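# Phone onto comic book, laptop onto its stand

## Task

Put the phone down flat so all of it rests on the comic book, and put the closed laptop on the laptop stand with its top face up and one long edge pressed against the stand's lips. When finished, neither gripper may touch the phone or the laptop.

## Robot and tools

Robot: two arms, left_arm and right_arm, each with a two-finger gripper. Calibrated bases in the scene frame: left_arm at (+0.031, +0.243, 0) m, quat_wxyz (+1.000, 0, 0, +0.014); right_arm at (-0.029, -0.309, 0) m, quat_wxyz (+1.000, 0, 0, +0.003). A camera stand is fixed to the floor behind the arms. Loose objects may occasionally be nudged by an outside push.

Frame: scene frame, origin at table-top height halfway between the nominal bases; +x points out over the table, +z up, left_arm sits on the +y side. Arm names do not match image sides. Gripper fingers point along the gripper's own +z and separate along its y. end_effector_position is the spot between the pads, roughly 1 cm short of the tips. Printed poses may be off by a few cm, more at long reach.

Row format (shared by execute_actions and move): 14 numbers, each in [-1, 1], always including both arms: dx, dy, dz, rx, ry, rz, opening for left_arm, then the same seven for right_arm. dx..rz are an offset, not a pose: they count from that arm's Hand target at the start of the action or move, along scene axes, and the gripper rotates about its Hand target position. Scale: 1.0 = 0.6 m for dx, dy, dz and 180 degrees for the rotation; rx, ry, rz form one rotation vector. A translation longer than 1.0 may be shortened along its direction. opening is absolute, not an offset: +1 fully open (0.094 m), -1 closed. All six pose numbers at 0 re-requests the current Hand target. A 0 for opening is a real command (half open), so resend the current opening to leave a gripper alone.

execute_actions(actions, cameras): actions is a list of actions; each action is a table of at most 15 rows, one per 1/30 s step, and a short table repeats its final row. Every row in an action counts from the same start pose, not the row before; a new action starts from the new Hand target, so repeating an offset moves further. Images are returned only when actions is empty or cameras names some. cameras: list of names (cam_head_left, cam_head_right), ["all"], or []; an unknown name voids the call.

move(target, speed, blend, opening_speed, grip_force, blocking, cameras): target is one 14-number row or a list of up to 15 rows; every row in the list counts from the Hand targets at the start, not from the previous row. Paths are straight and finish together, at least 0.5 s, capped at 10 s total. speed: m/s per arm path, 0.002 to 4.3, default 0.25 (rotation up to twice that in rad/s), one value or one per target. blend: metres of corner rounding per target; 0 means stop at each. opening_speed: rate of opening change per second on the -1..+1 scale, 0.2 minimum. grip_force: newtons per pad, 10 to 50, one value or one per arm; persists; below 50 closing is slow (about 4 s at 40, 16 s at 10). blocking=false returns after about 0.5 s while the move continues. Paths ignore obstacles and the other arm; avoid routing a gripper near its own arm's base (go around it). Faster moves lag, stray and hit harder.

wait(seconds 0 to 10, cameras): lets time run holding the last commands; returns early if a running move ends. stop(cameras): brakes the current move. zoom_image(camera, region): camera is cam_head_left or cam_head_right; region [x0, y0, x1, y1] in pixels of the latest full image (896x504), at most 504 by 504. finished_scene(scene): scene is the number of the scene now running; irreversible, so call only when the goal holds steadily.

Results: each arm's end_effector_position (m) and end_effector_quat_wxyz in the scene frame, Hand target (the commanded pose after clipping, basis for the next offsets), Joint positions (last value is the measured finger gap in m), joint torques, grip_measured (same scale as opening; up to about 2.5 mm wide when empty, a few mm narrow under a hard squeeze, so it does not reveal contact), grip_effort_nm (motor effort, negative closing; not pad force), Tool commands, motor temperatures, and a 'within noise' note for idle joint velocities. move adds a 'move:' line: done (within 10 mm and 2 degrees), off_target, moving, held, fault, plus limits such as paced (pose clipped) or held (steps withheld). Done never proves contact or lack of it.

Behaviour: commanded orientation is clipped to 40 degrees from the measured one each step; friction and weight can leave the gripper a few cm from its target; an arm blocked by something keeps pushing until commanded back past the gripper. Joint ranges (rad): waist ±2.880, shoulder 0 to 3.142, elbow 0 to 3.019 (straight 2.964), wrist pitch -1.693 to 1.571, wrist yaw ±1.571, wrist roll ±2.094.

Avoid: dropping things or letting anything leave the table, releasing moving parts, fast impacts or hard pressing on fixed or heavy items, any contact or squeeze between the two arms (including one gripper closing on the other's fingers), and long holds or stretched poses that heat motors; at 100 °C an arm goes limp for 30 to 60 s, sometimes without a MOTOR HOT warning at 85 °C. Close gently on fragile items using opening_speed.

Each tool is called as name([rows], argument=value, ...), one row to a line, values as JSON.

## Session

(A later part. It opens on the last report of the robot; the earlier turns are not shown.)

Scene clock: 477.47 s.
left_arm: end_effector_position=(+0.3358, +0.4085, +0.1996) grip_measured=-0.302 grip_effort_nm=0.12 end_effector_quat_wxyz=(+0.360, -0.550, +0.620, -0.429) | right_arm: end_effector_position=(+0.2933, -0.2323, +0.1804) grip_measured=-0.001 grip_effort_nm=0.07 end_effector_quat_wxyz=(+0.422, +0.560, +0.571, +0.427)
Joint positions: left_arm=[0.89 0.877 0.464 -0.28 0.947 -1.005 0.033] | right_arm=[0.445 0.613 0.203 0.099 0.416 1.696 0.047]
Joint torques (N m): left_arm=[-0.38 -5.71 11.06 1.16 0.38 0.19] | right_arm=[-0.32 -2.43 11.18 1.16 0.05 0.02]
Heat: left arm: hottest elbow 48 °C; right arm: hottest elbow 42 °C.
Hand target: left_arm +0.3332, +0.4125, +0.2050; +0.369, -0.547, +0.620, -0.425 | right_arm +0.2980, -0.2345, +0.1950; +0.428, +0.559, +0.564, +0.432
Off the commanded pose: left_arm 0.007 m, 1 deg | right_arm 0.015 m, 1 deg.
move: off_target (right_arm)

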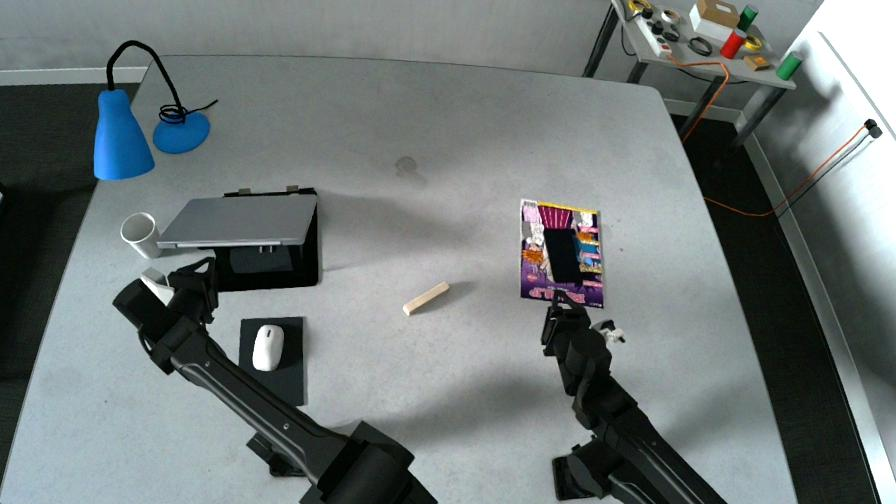

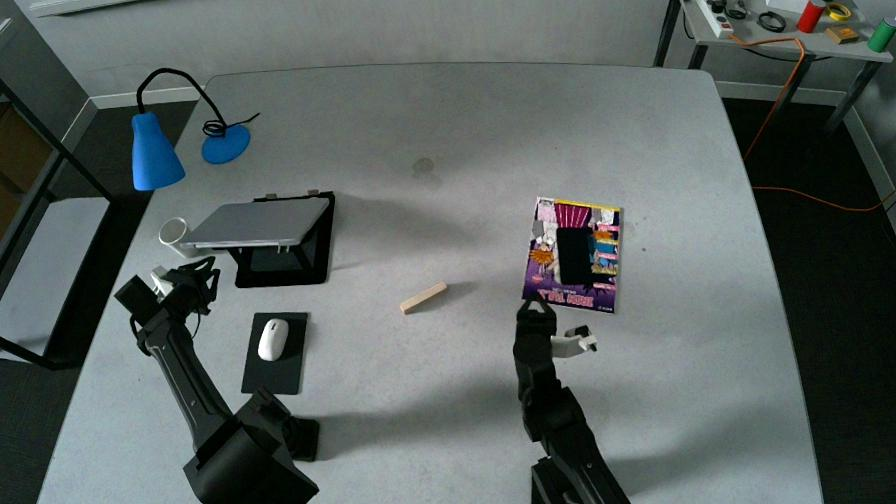

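move([
  [-0.01,-0.03,-0.06,0,0.0,0.0,-1,0,0,0,0,0,0,0.0],
  [0.04,-0.03,-0.065,0,0.0,0.0,-1,0,0,0,0,0,0,0.0],
], speed=0.1, cameras=["all"])

zoom_image(camera="cam_head_left", region=[130, 160, 390, 340])

zoom_image(camera="cam_head_right", region=[130, 160, 390, 340])

Scene clock: 485.07 s.
left_arm: end_effector_position=(+0.3512, +0.3949, +0.1619) grip_measured=-0.981 grip_effort_nm=-1.01 end_effector_quat_wxyz=(+0.365, -0.553, +0.618, -0.422) | right_arm: end_effector_position=(+0.2933, -0.2323, +0.1804) grip_measured=-0.001 grip_effort_nm=0.07 end_effector_quat_wxyz=(+0.422, +0.560, +0.571, +0.427)
Joint positions: left_arm=[0.795 0.941 0.37 -0.038 0.853 -1.102 0.001] | right_arm=[0.445 0.613 0.203 0.099 0.416 1.696 0.047]
Joint torques (N m): left_arm=[-2.32 -3.84 10.54 2.04 0.14 -0.01] | right_arm=[-0.38 -2.43 11.15 1.13 0.05 0.01]
Heat: left arm: hottest elbow 47 °C; right arm: hottest elbow 43 °C.
Hand target: left_arm +0.3572, +0.3945, +0.1660; +0.369, -0.547, +0.620, -0.425 | right_arm +0.2980, -0.2345, +0.1950; +0.428, +0.559, +0.564, +0.432
Off the commanded pose: left_arm 0.007 m, 1 deg | right_arm 0.015 m, 1 deg.
move: off_target (right_arm)

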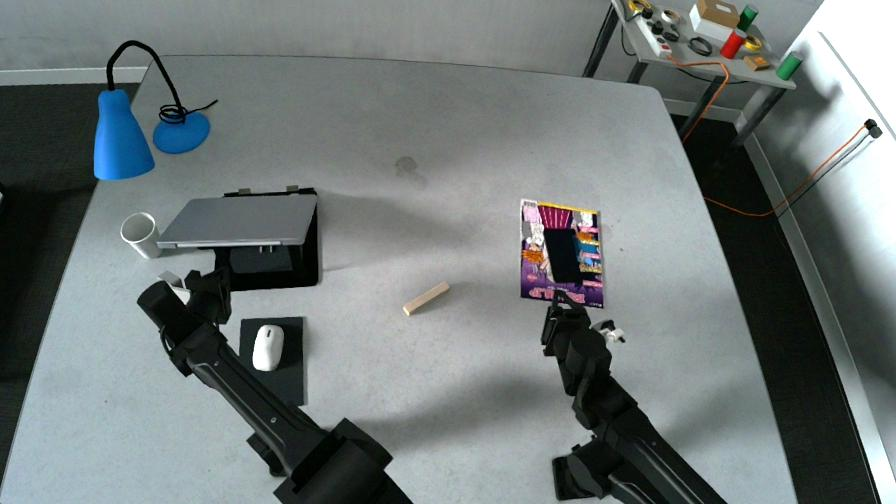

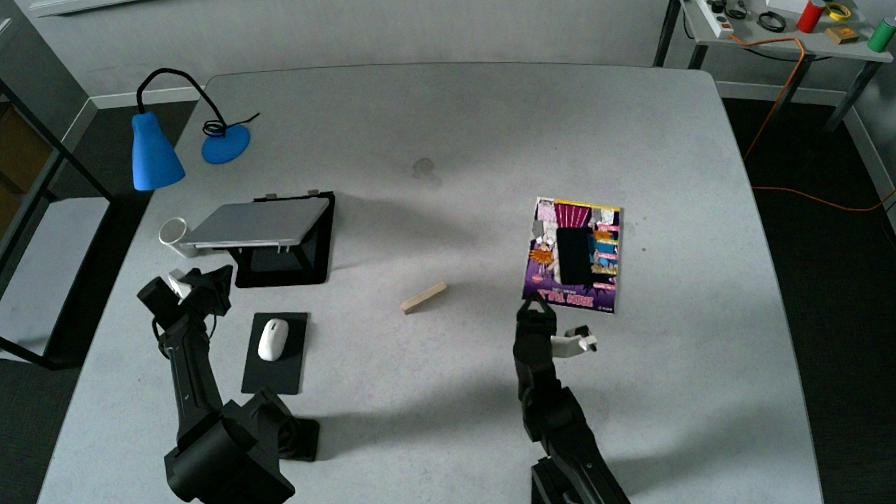

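Scaled by 1.938.

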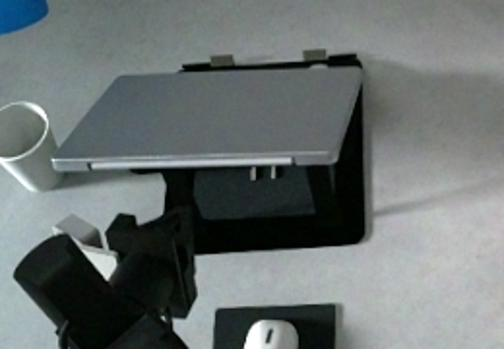

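Scaled by 1.938.

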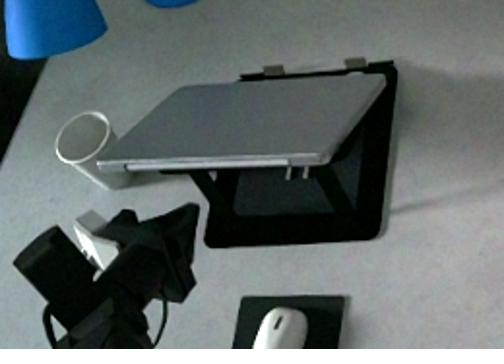

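move([
  [0.068,-0.01,0.006,0,0.0,0.0,-1,0,0,0,0,0,0,0.0],
  [0.1,-0.01,-0.01,0,0.0,0.0,-1,0,0,0,0,0,0,0.0],
], speed=0.05, blend=[0.01,0], cameras=["all"])

zoom_image(camera="cam_head_left", region=[130, 160, 390, 340])

zoom_image(camera="cam_head_right", region=[130, 160, 390, 340])

Scene clock: 491.80 s.
left_arm: end_effector_position=(+0.3917, +0.3766, +0.1305) grip_measured=-0.981 grip_effort_nm=-1.01 end_effector_quat_wxyz=(+0.342, -0.569, +0.620, -0.419) | right_arm: end_effector_position=(+0.2933, -0.2323, +0.1804) grip_measured=-0.001 grip_effort_nm=0.07 end_effector_quat_wxyz=(+0.422, +0.560, +0.571, +0.427)
Joint positions: left_arm=[0.627 1.103 0.37 0.154 0.711 -1.226 0.001] | right_arm=[0.445 0.613 0.203 0.099 0.416 1.696 0.047]
Joint torques (N m): left_arm=[-2.9 -5.36 15.09 2.44 0.13 -0.03] | right_arm=[-0.38 -2.37 11.18 1.14 0.06 0.01]
Heat: left arm: hottest elbow 46 °C; right arm: hottest elbow 43 °C.
Hand target: left_arm +0.4172, +0.3884, +0.1601; -0.369, +0.547, -0.620, +0.425 | right_arm +0.2980, -0.2345, +0.1950; +0.428, +0.559, +0.564, +0.432
Off the commanded pose: left_arm 0.041 m, 4 deg | right_arm 0.015 m, 1 deg.
move: off_target (left_arm, right_arm)

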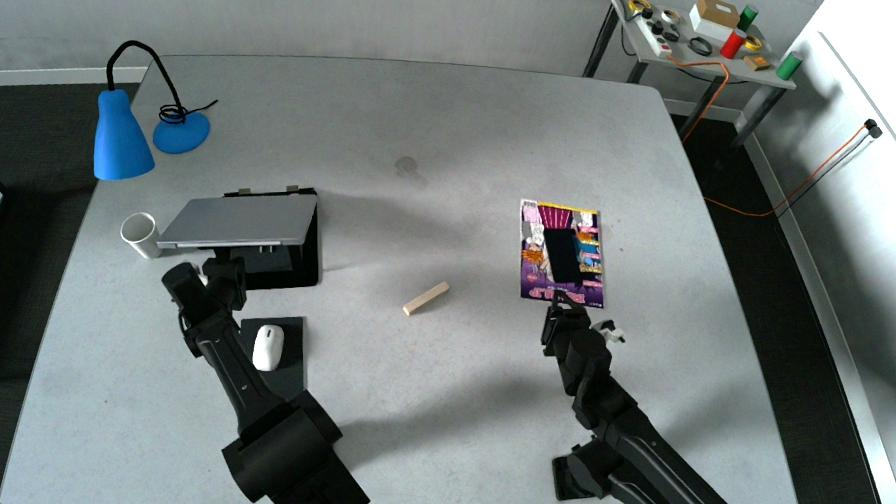

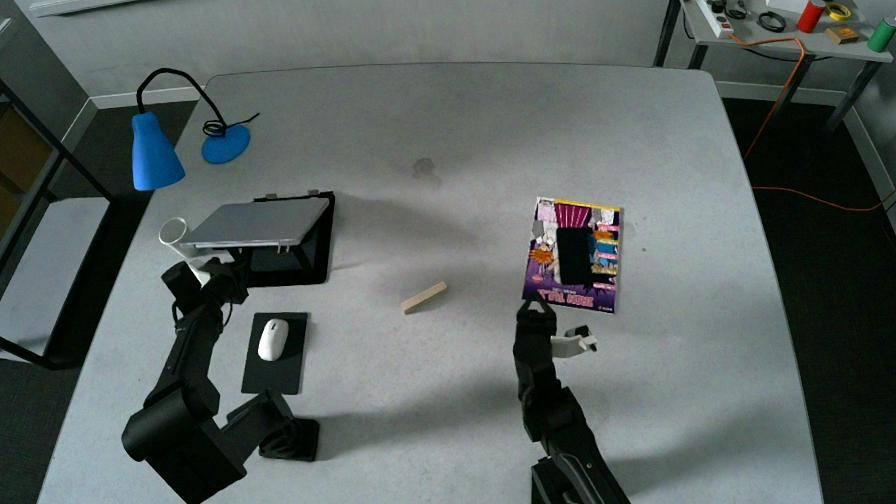

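Scaled by 1.938.

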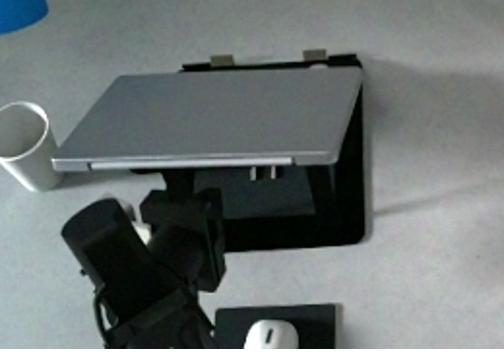

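Scaled by 1.938.

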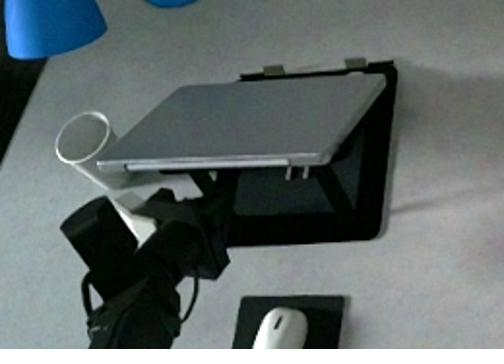

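move([
  [-0.06,0.015,0.03,0,0.0,0.0,-1,0,0,0,0,0,0,0.0],
  [-0.05,0.02,0.055,0,0.0,0.0,-1,0,0,0,0,0,0,0.0],
], speed=0.1)

Scene clock: 495.73 s.
left_arm: end_effector_position=(+0.3726, +0.3832, +0.1598) grip_measured=-0.981 grip_effort_nm=-1.01 end_effector_quat_wxyz=(+0.338, -0.565, +0.619, -0.428) | right_arm: end_effector_position=(+0.2933, -0.2323, +0.1804) grip_measured=-0.001 grip_effort_nm=0.07 end_effector_quat_wxyz=(+0.422, +0.560, +0.571, +0.427)
Joint positions: left_arm=[0.706 0.987 0.403 -0.034 0.797 -1.172 0.001] | right_arm=[0.445 0.613 0.203 0.099 0.416 1.696 0.047]
Joint torques (N m): left_arm=[-0.44 -6.65 15.62 1.18 0.12 0.16] | right_arm=[-0.38 -2.32 11.18 1.16 0.06 0.01]
Heat: left arm: hottest elbow 46 °C; right arm: hottest elbow 43 °C.
Hand target: left_arm +0.3872, +0.4004, +0.1930; +0.369, -0.547, +0.620, -0.425 | right_arm +0.2980, -0.2345, +0.1950; +0.428, +0.559, +0.564, +0.432
Off the commanded pose: left_arm 0.040 m, 4 deg | right_arm 0.015 m, 1 deg.
move: off_target (left_arm, right_arm)

move(target=[0.05,0.0,0.008,0,0.0,0.0,-1,0,0,0,0,0,0,0.0], speed=0.05, cameras=["all"])

zoom_image(camera="cam_head_left", region=[130, 160, 390, 340])

Scene clock: 499.37 s.
left_arm: end_effector_position=(+0.3931, +0.3889, +0.1652) grip_measured=-0.981 grip_effort_nm=-1.01 end_effector_quat_wxyz=(+0.341, -0.570, +0.619, -0.420) | right_arm: end_effector_position=(+0.2933, -0.2323, +0.1804) grip_measured=-0.001 grip_effort_nm=0.07 end_effector_quat_wxyz=(+0.422, +0.560, +0.571, +0.427)
Joint positions: left_arm=[0.661 1.036 0.448 -0.008 0.74 -1.204 0.001] | right_arm=[0.445 0.613 0.203 0.099 0.416 1.696 0.047]
Joint torques (N m): left_arm=[-3.19 -5.71 16.32 2.35 0.07 -0.01] | right_arm=[-0.38 -2.43 11.19 1.13 0.05 0.01]
Heat: left arm: hottest elbow 47 °C; right arm: hottest elbow 43 °C.
Hand target: left_arm +0.4172, +0.4005, +0.1977; -0.369, +0.547, -0.620, +0.425 | right_arm +0.2980, -0.2345, +0.1950; +0.428, +0.559, +0.564, +0.432
Off the commanded pose: left_arm 0.042 m, 4 deg | right_arm 0.015 m, 1 deg.
move: off_target (left_arm, right_arm)

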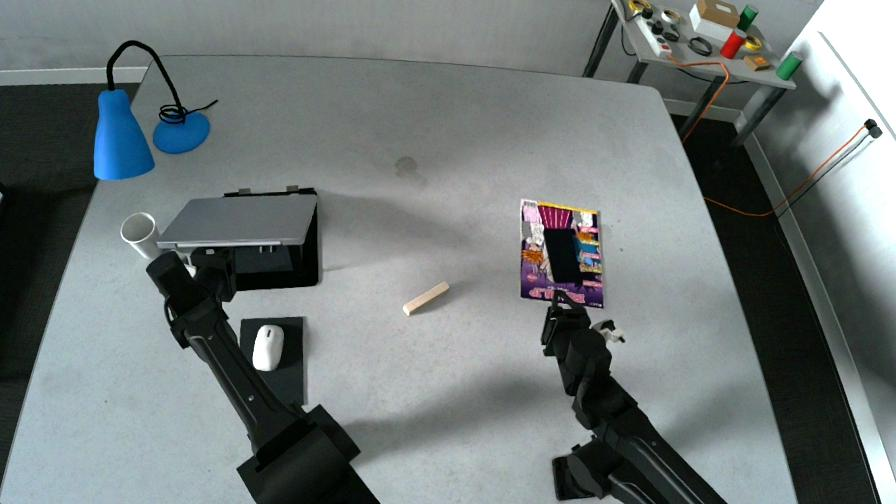

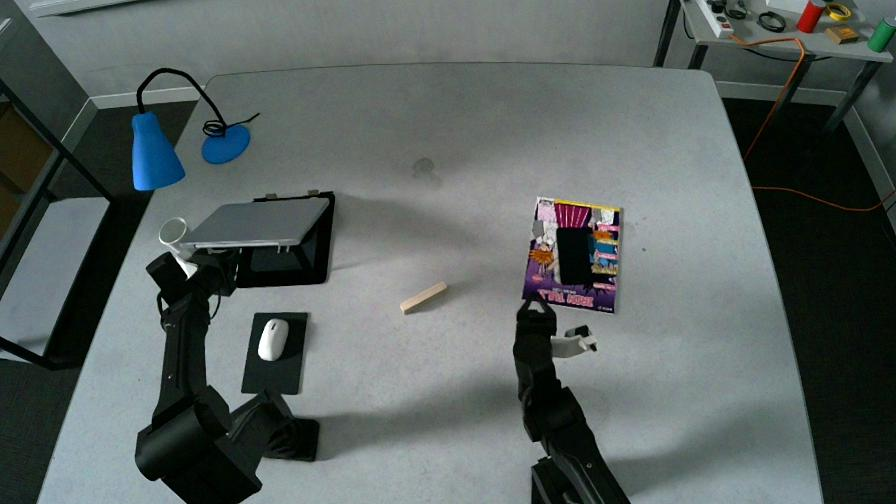

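Scaled by 1.938.

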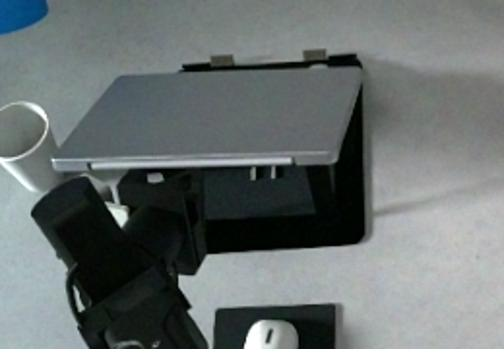

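move(target=[0.05,0.005,-0.002,0,0.0,0.0,-1,0,0,0,0,0,0,0.0], speed=0.05, cameras=["all"])

zoom_image(camera="cam_head_left", region=[130, 160, 390, 340])

zoom_image(camera="cam_head_right", region=[130, 160, 390, 340])

Scene clock: 504.27 s.
left_arm: end_effector_position=(+0.4221, +0.3932, +0.1649) grip_measured=-0.981 grip_effort_nm=-1.01 end_effector_quat_wxyz=(+0.341, -0.569, +0.620, -0.418) | right_arm: end_effector_position=(+0.2933, -0.2323, +0.1804) grip_measured=-0.001 grip_effort_nm=0.07 end_effector_quat_wxyz=(+0.422, +0.560, +0.571, +0.427)
Joint positions: left_arm=[0.608 1.126 0.499 0.054 0.694 -1.238 0.001] | right_arm=[0.445 0.613 0.203 0.099 0.416 1.696 0.047]
Joint torques (N m): left_arm=[-2.14 -6.65 15.88 2.51 0.06 -0.02] | right_arm=[-0.38 -2.37 11.19 1.16 0.05 0.02]
Heat: left arm: hottest elbow 47 °C; right arm: hottest elbow 44 °C.
Hand target: left_arm +0.4473, +0.4034, +0.1967; -0.369, +0.547, -0.620, +0.425 | right_arm +0.2980, -0.2345, +0.1950; +0.428, +0.559, +0.564, +0.432
Off the commanded pose: left_arm 0.042 m, 4 deg | right_arm 0.015 m, 1 deg.
move: off_target (left_arm, right_arm)

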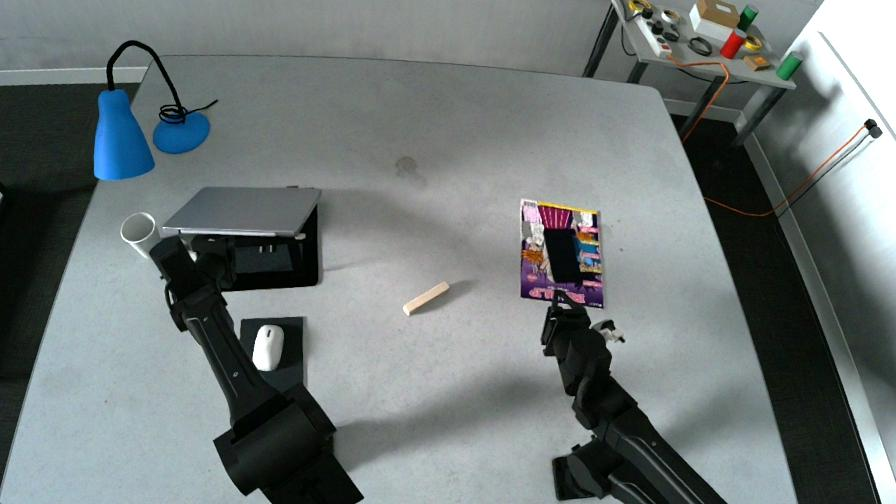

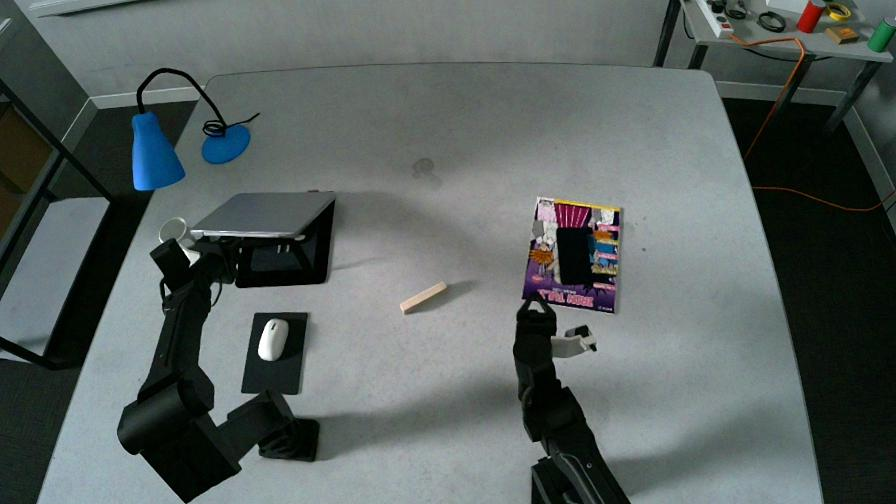

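Scaled by 1.938.

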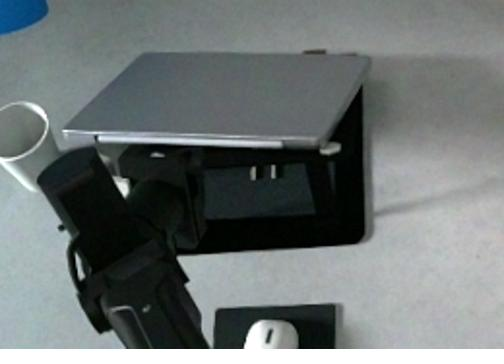

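Scaled by 1.938.

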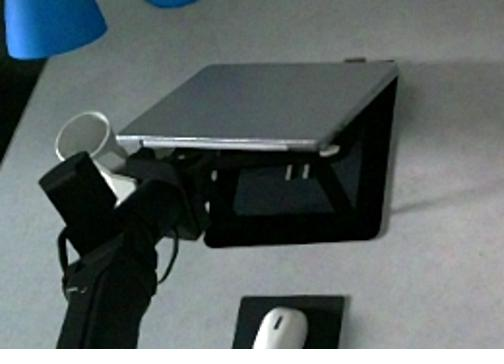

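move(target=[-0.12,0.0,0.0,0,0.0,0.0,-1,0,0,0,0,0,0,0.0], speed=0.1, cameras=["all"])

zoom_image(camera="cam_head_left", region=[150, 170, 350, 310])

zoom_image(camera="cam_head_right", region=[150, 170, 350, 310])

Scene clock: 509.40 s.
left_arm: end_effector_position=(+0.3805, +0.4016, +0.1961) grip_measured=-0.981 grip_effort_nm=-1.01 end_effector_quat_wxyz=(+0.364, -0.547, +0.620, -0.428) | right_arm: end_effector_position=(+0.2933, -0.2323, +0.1804) grip_measured=-0.001 grip_effort_nm=0.07 end_effector_quat_wxyz=(+0.422, +0.560, +0.571, +0.427)
Joint positions: left_arm=[0.738 0.972 0.478 -0.08 0.824 -1.146 0.001] | right_arm=[0.445 0.613 0.203 0.099 0.416 1.696 0.047]
Joint torques (N m): left_arm=[-0.38 -6.71 9.63 1.33 0.32 0.18] | right_arm=[-0.32 -2.37 11.17 1.14 0.05 0.01]
Heat: left arm: hottest elbow 47 °C; right arm: hottest elbow 44 °C.
Hand target: left_arm +0.3752, +0.4035, +0.1967; +0.369, -0.547, +0.620, -0.425 | right_arm +0.2980, -0.2345, +0.1950; +0.428, +0.559, +0.564, +0.432
Off the commanded pose: left_arm 0.006 m, 1 deg | right_arm 0.015 m, 1 deg.
move: off_target (right_arm)

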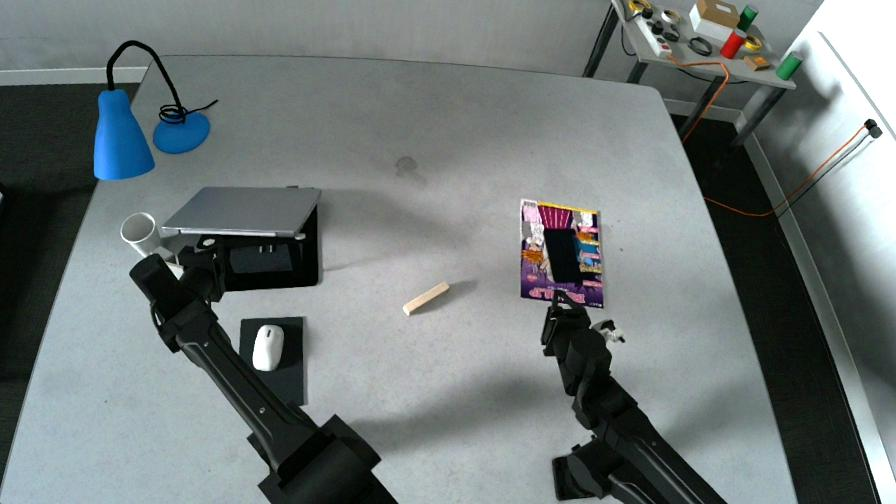

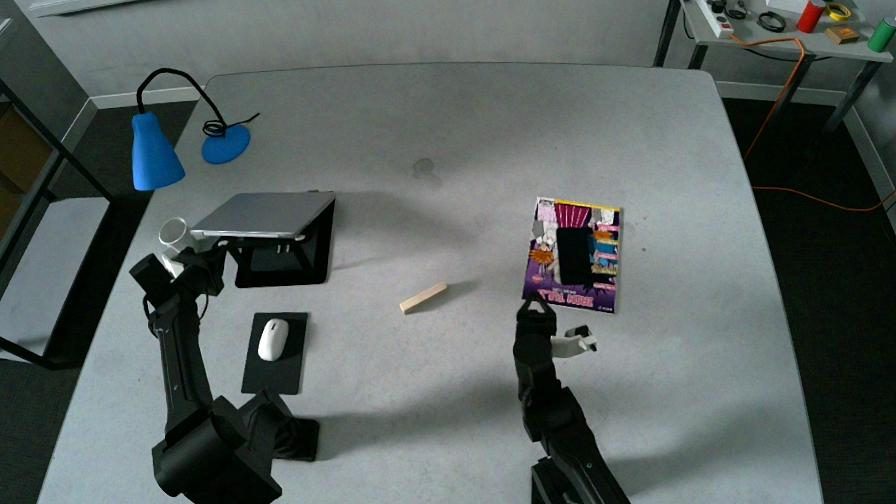

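Scaled by 2.520.

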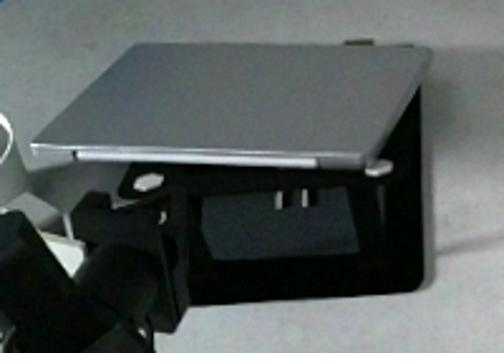

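Scaled by 2.520.

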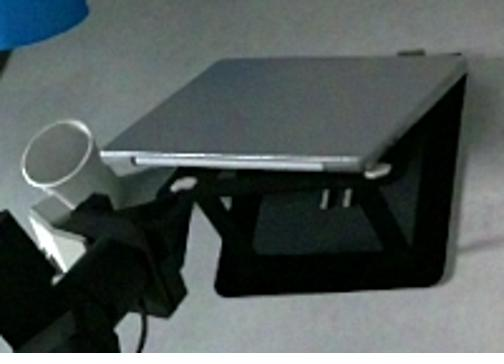

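move(target=[0.0,-0.195,-0.065,0,0.0,0.0,-1,0,0,0,0,0,0,0.0], speed=0.12, cameras=["all"])

zoom_image(camera="cam_head_left", region=[150, 170, 350, 310])

zoom_image(camera="cam_head_right", region=[150, 170, 350, 310])

Scene clock: 517.47 s.
left_arm: end_effector_position=(+0.3753, +0.2913, +0.1547) grip_measured=-0.981 grip_effort_nm=-1.01 end_effector_quat_wxyz=(+0.364, -0.554, +0.621, -0.418) | right_arm: end_effector_position=(+0.2933, -0.2323, +0.1804) grip_measured=-0.001 grip_effort_nm=0.07 end_effector_quat_wxyz=(+0.422, +0.560, +0.571, +0.427)
Joint positions: left_arm=[0.329 0.779 0.254 0.084 0.443 -1.382 0.001] | right_arm=[0.445 0.613 0.203 0.099 0.416 1.696 0.047]
Joint torques (N m): left_arm=[-2.55 -3.6 9.48 2.52 -0.05 0.04] | right_arm=[-0.5 -2.49 11.17 1.16 0.05 0.01]
Heat: left arm: hottest elbow 46 °C; right arm: hottest elbow 44 °C.
Hand target: left_arm +0.3752, +0.2864, +0.1576; +0.369, -0.547, +0.620, -0.425 | right_arm +0.2980, -0.2345, +0.1950; +0.428, +0.559, +0.564, +0.432
Off the commanded pose: left_arm 0.006 m, 1 deg | right_arm 0.015 m, 1 deg.
move: off_target (right_arm)

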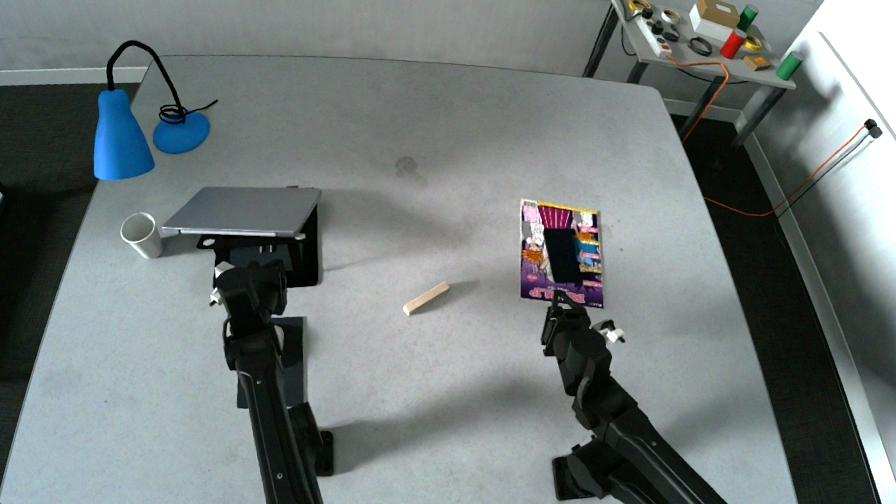

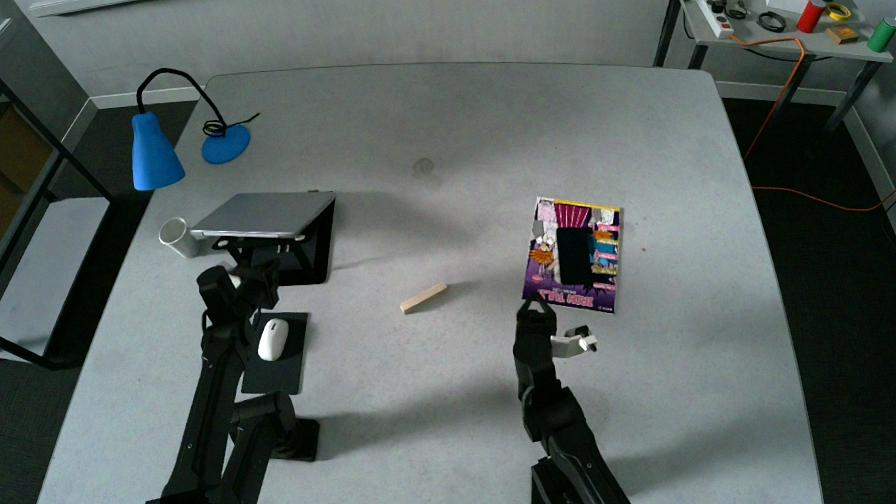

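Scaled by 2.520.

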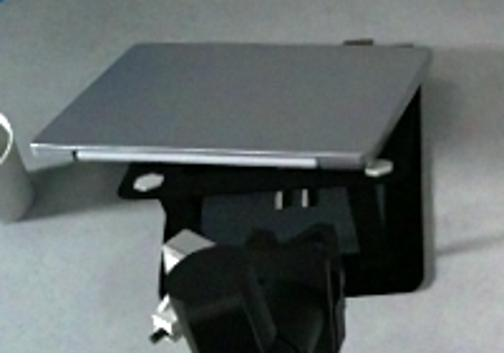

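Scaled by 2.520.

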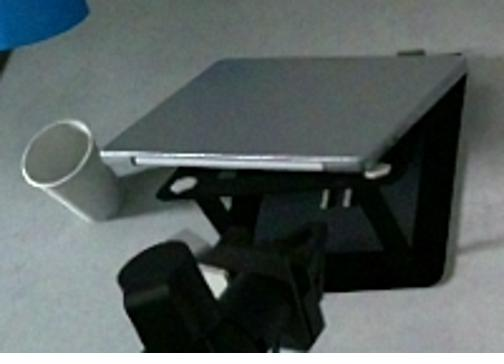

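move(target=[0.1,0.0,0.015,0,0.0,0.0,-1,0,0,0,0,0,0,0.0], speed=0.06, cameras=["all"])

zoom_image(camera="cam_head_left", region=[150, 170, 350, 310])

zoom_image(camera="cam_head_right", region=[150, 170, 350, 310])

Scene clock: 522.67 s.
left_arm: end_effector_position=(+0.4075, +0.2847, +0.1331) grip_measured=-0.981 grip_effort_nm=-1.00 end_effector_quat_wxyz=(+0.344, -0.567, +0.628, -0.408) | right_arm: end_effector_position=(+0.2933, -0.2323, +0.1804) grip_measured=-0.001 grip_effort_nm=0.07 end_effector_quat_wxyz=(+0.422, +0.560, +0.571, +0.427)
Joint positions: left_arm=[0.251 0.981 0.3 0.2 0.372 -1.417 0.001] | right_arm=[0.445 0.613 0.203 0.099 0.416 1.696 0.047]
Joint torques (N m): left_arm=[-2.43 -4.01 15.8 2.55 -0.07 0.03] | right_arm=[-0.38 -2.37 11.19 1.16 0.05 0.02]
Heat: left arm: hottest elbow 45 °C; right arm: hottest elbow 44 °C.
Hand target: left_arm +0.4352, +0.2865, +0.1666; +0.369, -0.547, +0.620, -0.425 | right_arm +0.2980, -0.2345, +0.1950; +0.428, +0.559, +0.564, +0.432
Off the commanded pose: left_arm 0.043 m, 4 deg | right_arm 0.015 m, 1 deg.
move: off_target (left_arm, right_arm)

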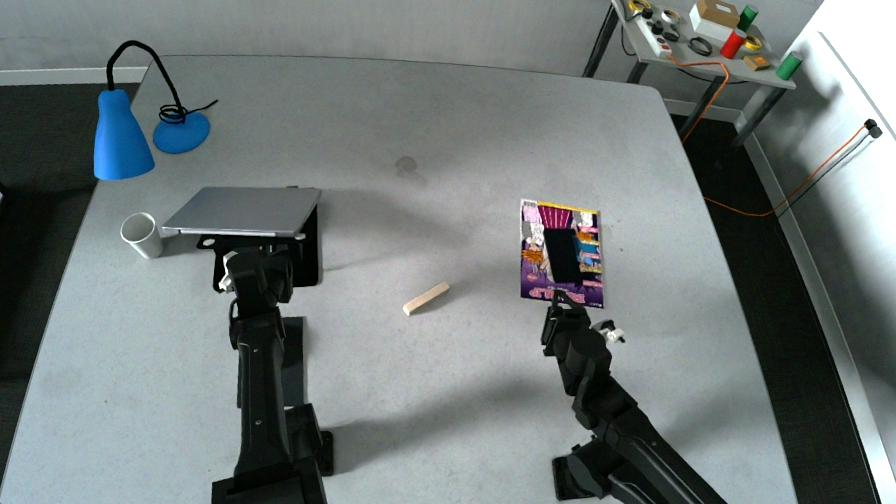

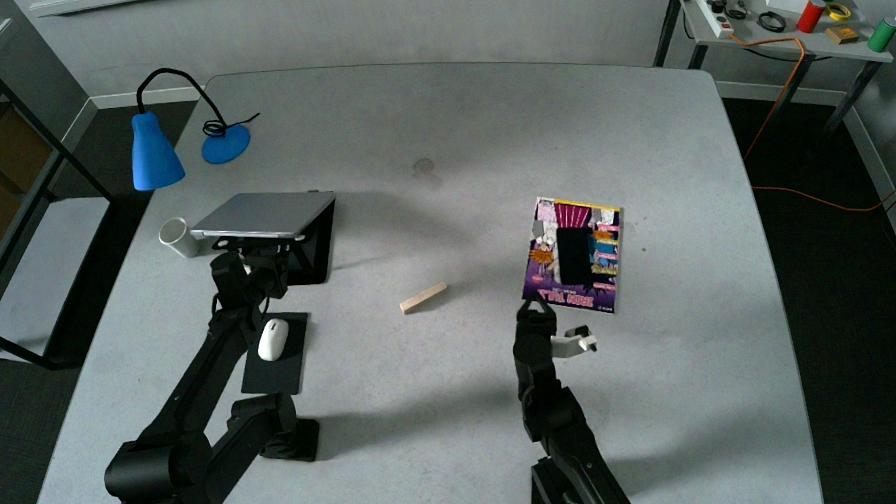

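Scaled by 2.520.

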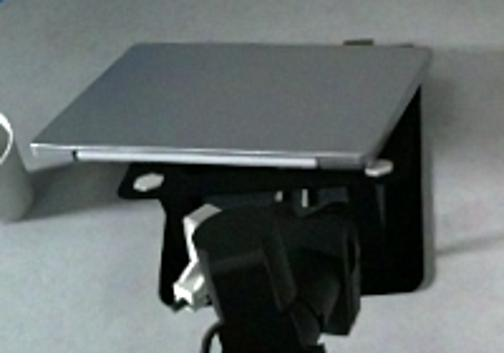

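Scaled by 2.520.

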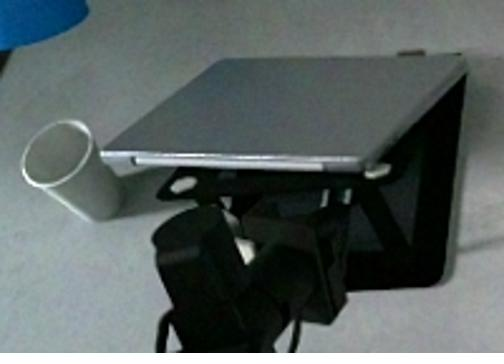

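move([
  [-0.02,0.0,0.05,0,0.0,0.0,-1,0,0,0,0,0,0,0.0],
  [0.04,0.0,0.055,0,0.0,0.0,-1,0,0,0,0,0,0,0.0],
], speed=0.06, cameras=["all"])

zoom_image(camera="cam_head_left", region=[150, 170, 350, 310])

zoom_image(camera="cam_head_right", region=[150, 170, 350, 310])

Scene clock: 527.43 s.
left_arm: end_effector_position=(+0.4314, +0.2857, +0.1626) grip_measured=-0.981 grip_effort_nm=-1.01 end_effector_quat_wxyz=(+0.343, -0.568, +0.628, -0.406) | right_arm: end_effector_position=(+0.2933, -0.2323, +0.1804) grip_measured=-0.001 grip_effort_nm=0.07 end_effector_quat_wxyz=(+0.422, +0.560, +0.571, +0.427)
Joint positions: left_arm=[0.228 0.987 0.401 0.105 0.351 -1.427 0.001] | right_arm=[0.445 0.613 0.203 0.099 0.416 1.696 0.047]
Joint torques (N m): left_arm=[-2.9 -5.07 16.39 2.54 -0.07 -0.05] | right_arm=[-0.44 -2.37 11.18 1.14 0.05 0.01]
Heat: left arm: hottest elbow 45 °C; right arm: hottest elbow 44 °C.
Hand target: left_arm +0.4593, +0.2865, +0.1998; +0.369, -0.547, +0.620, -0.425 | right_arm +0.2980, -0.2345, +0.1950; +0.428, +0.559, +0.564, +0.432
Off the commanded pose: left_arm 0.046 m, 4 deg | right_arm 0.015 m, 1 deg.
move: off_target (left_arm, right_arm)

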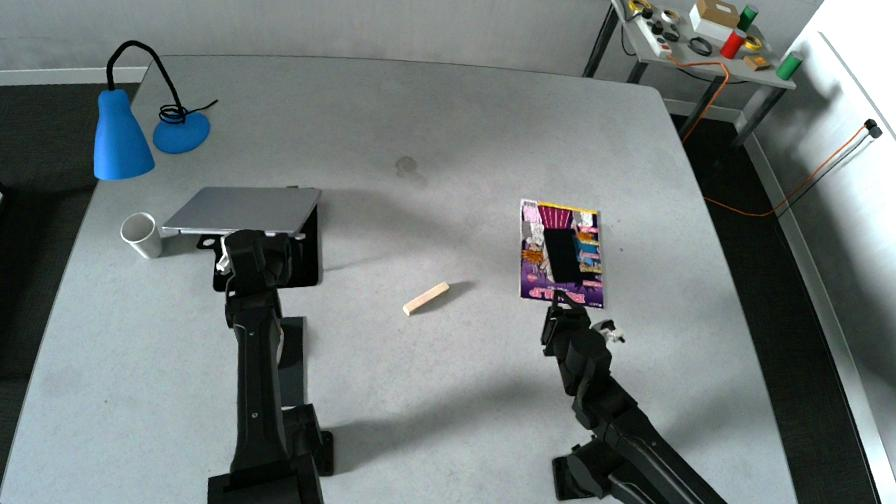

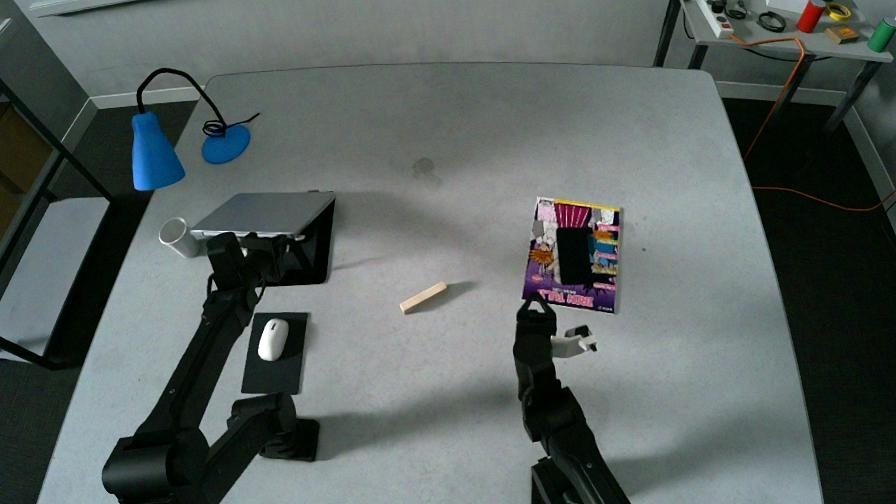

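Scaled by 2.520.

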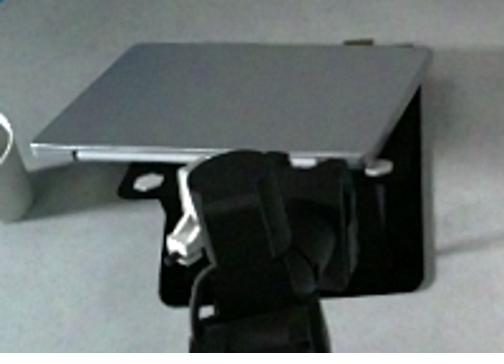

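Scaled by 2.520.

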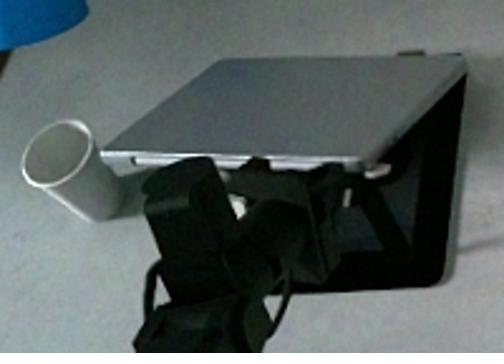

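move(target=[0.035,-0.01,0.0,0,0.0,0.0,-1,0,0,0,0,0,0,0.0], speed=0.04, cameras=["all"])

zoom_image(camera="cam_head_left", region=[150, 170, 350, 310])

zoom_image(camera="cam_head_right", region=[150, 170, 350, 310])

Scene clock: 531.03 s.
left_arm: end_effector_position=(+0.4520, +0.2807, +0.1636) grip_measured=-0.981 grip_effort_nm=-1.00 end_effector_quat_wxyz=(+0.344, -0.567, +0.629, -0.405) | right_arm: end_effector_position=(+0.2933, -0.2323, +0.1804) grip_measured=-0.001 grip_effort_nm=0.07 end_effector_quat_wxyz=(+0.422, +0.560, +0.571, +0.427)
Joint positions: left_arm=[0.191 1.056 0.441 0.14 0.316 -1.442 0.001] | right_arm=[0.445 0.613 0.203 0.099 0.416 1.696 0.047]
Joint torques (N m): left_arm=[-3.02 -5.54 16.17 2.61 -0.11 -0.03] | right_arm=[-0.32 -2.37 11.21 1.16 0.05 0.01]
Heat: left arm: hottest elbow 45 °C; right arm: hottest elbow 44 °C.
Hand target: left_arm +0.4803, +0.2805, +0.1998; +0.369, -0.547, +0.620, -0.425 | right_arm +0.2980, -0.2345, +0.1950; +0.428, +0.559, +0.564, +0.432
Off the commanded pose: left_arm 0.046 m, 4 deg | right_arm 0.015 m, 1 deg.
move: off_target (left_arm, right_arm)

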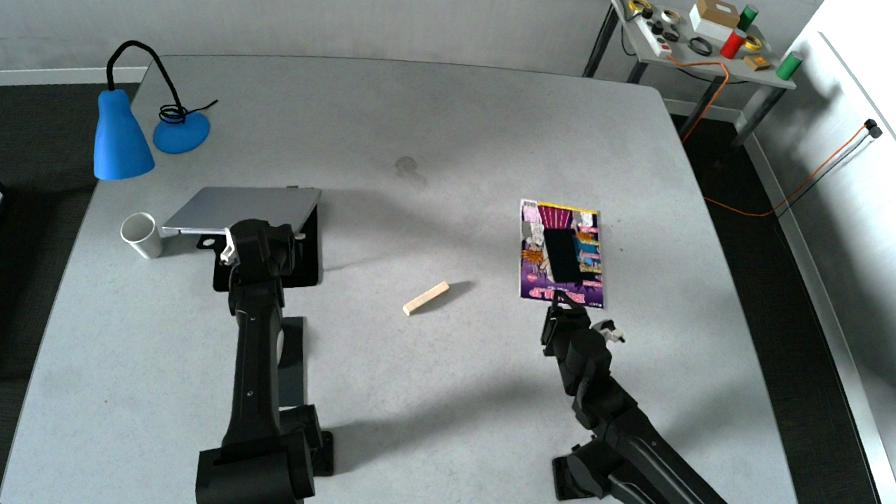

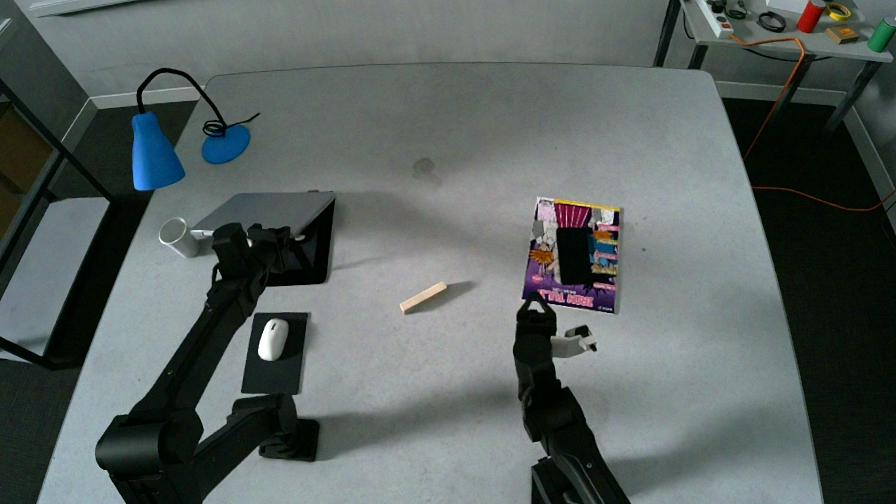

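Scaled by 2.520.

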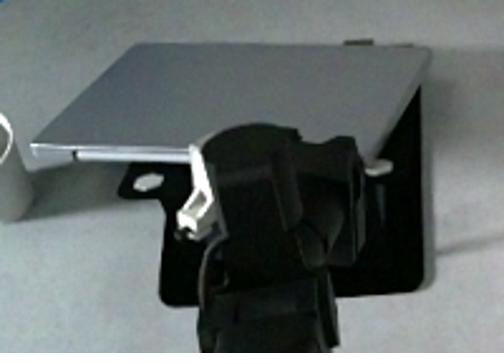

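Scaled by 2.520.

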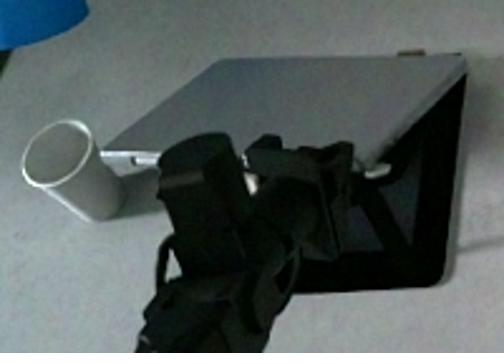

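move([
  [-0.08,0.0,0.0,0,0.0,0.0,-1,0,0,0,0,0,0,0.0],
  [-0.08,0.0,-0.06,0,0.0,0.0,-1,0,0,0,0,0,0,0.0],
  [-0.02,0.0,-0.045,0,0.0,0.0,-1,0,0,0,0,0,0,0.0],
], speed=0.08, cameras=["all"])

zoom_image(camera="cam_head_left", region=[150, 170, 350, 310])

zoom_image(camera="cam_head_right", region=[150, 170, 350, 310])

Scene clock: 538.30 s.
left_arm: end_effector_position=(+0.4425, +0.2782, +0.1500) grip_measured=-0.981 grip_effort_nm=-1.00 end_effector_quat_wxyz=(+0.352, -0.558, +0.626, -0.415) | right_arm: end_effector_position=(+0.2933, -0.2323, +0.1804) grip_measured=-0.001 grip_effort_nm=0.07 end_effector_quat_wxyz=(+0.422, +0.560, +0.571, +0.427)
Joint positions: left_arm=[0.195 1.067 0.38 0.243 0.33 -1.442 0.001] | right_arm=[0.445 0.613 0.203 0.099 0.416 1.696 0.047]
Joint torques (N m): left_arm=[-1.96 -4.54 15.24 2.32 -0.36 0.02] | right_arm=[-0.32 -2.32 11.17 1.13 0.05 0.01]
Heat: left arm: hottest elbow 44 °C; right arm: hottest elbow 44 °C.
Hand target: left_arm +0.4682, +0.2806, +0.1726; +0.369, -0.547, +0.620, -0.425 | right_arm +0.2980, -0.2345, +0.1950; +0.428, +0.559, +0.564, +0.432
Off the commanded pose: left_arm 0.034 m, 3 deg | right_arm 0.015 m, 1 deg.
move: off_target (left_arm, right_arm)

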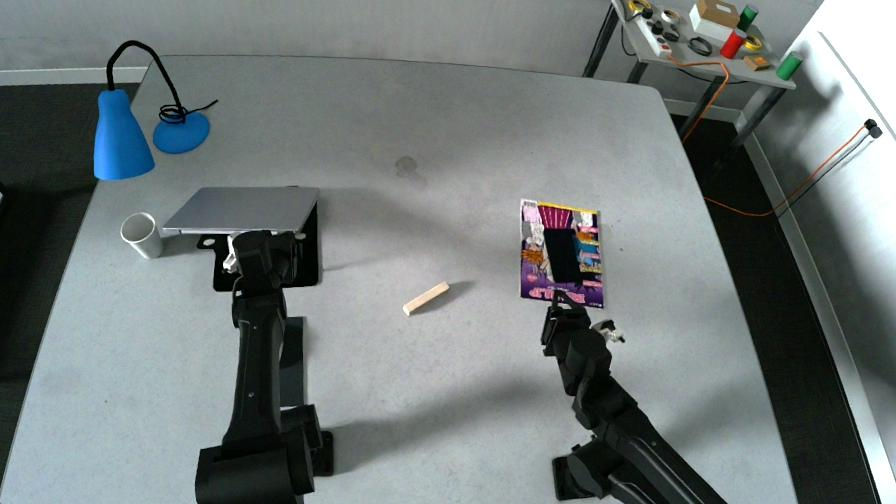

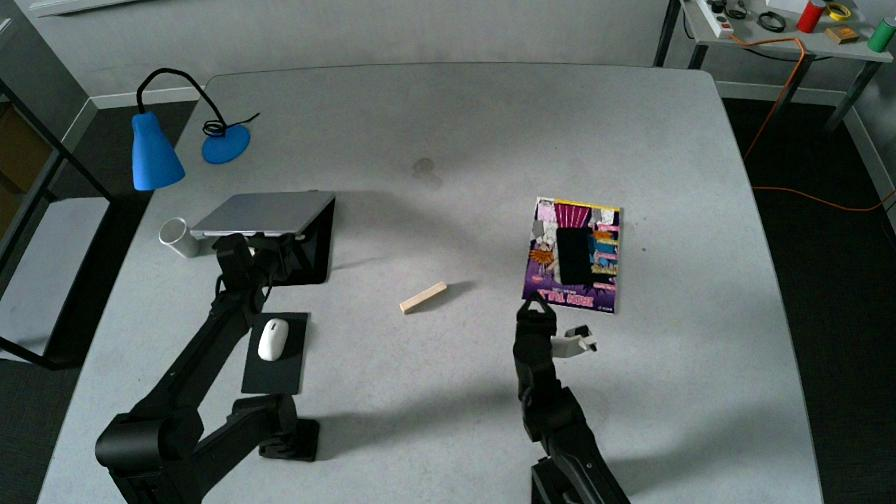

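Scaled by 2.520.

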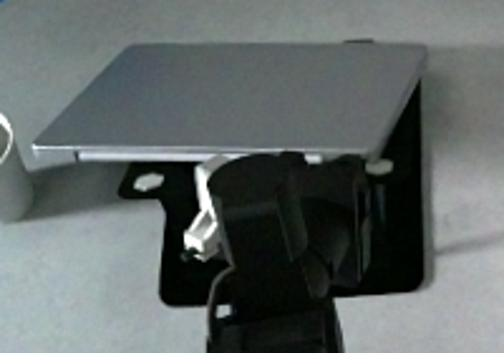

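Scaled by 2.520.

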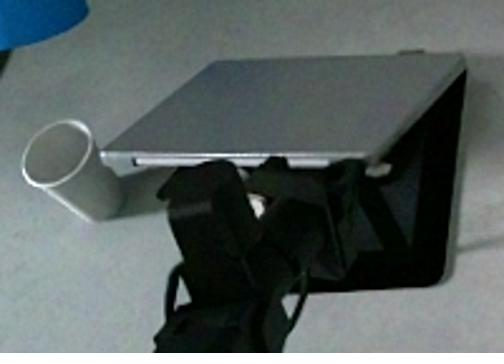

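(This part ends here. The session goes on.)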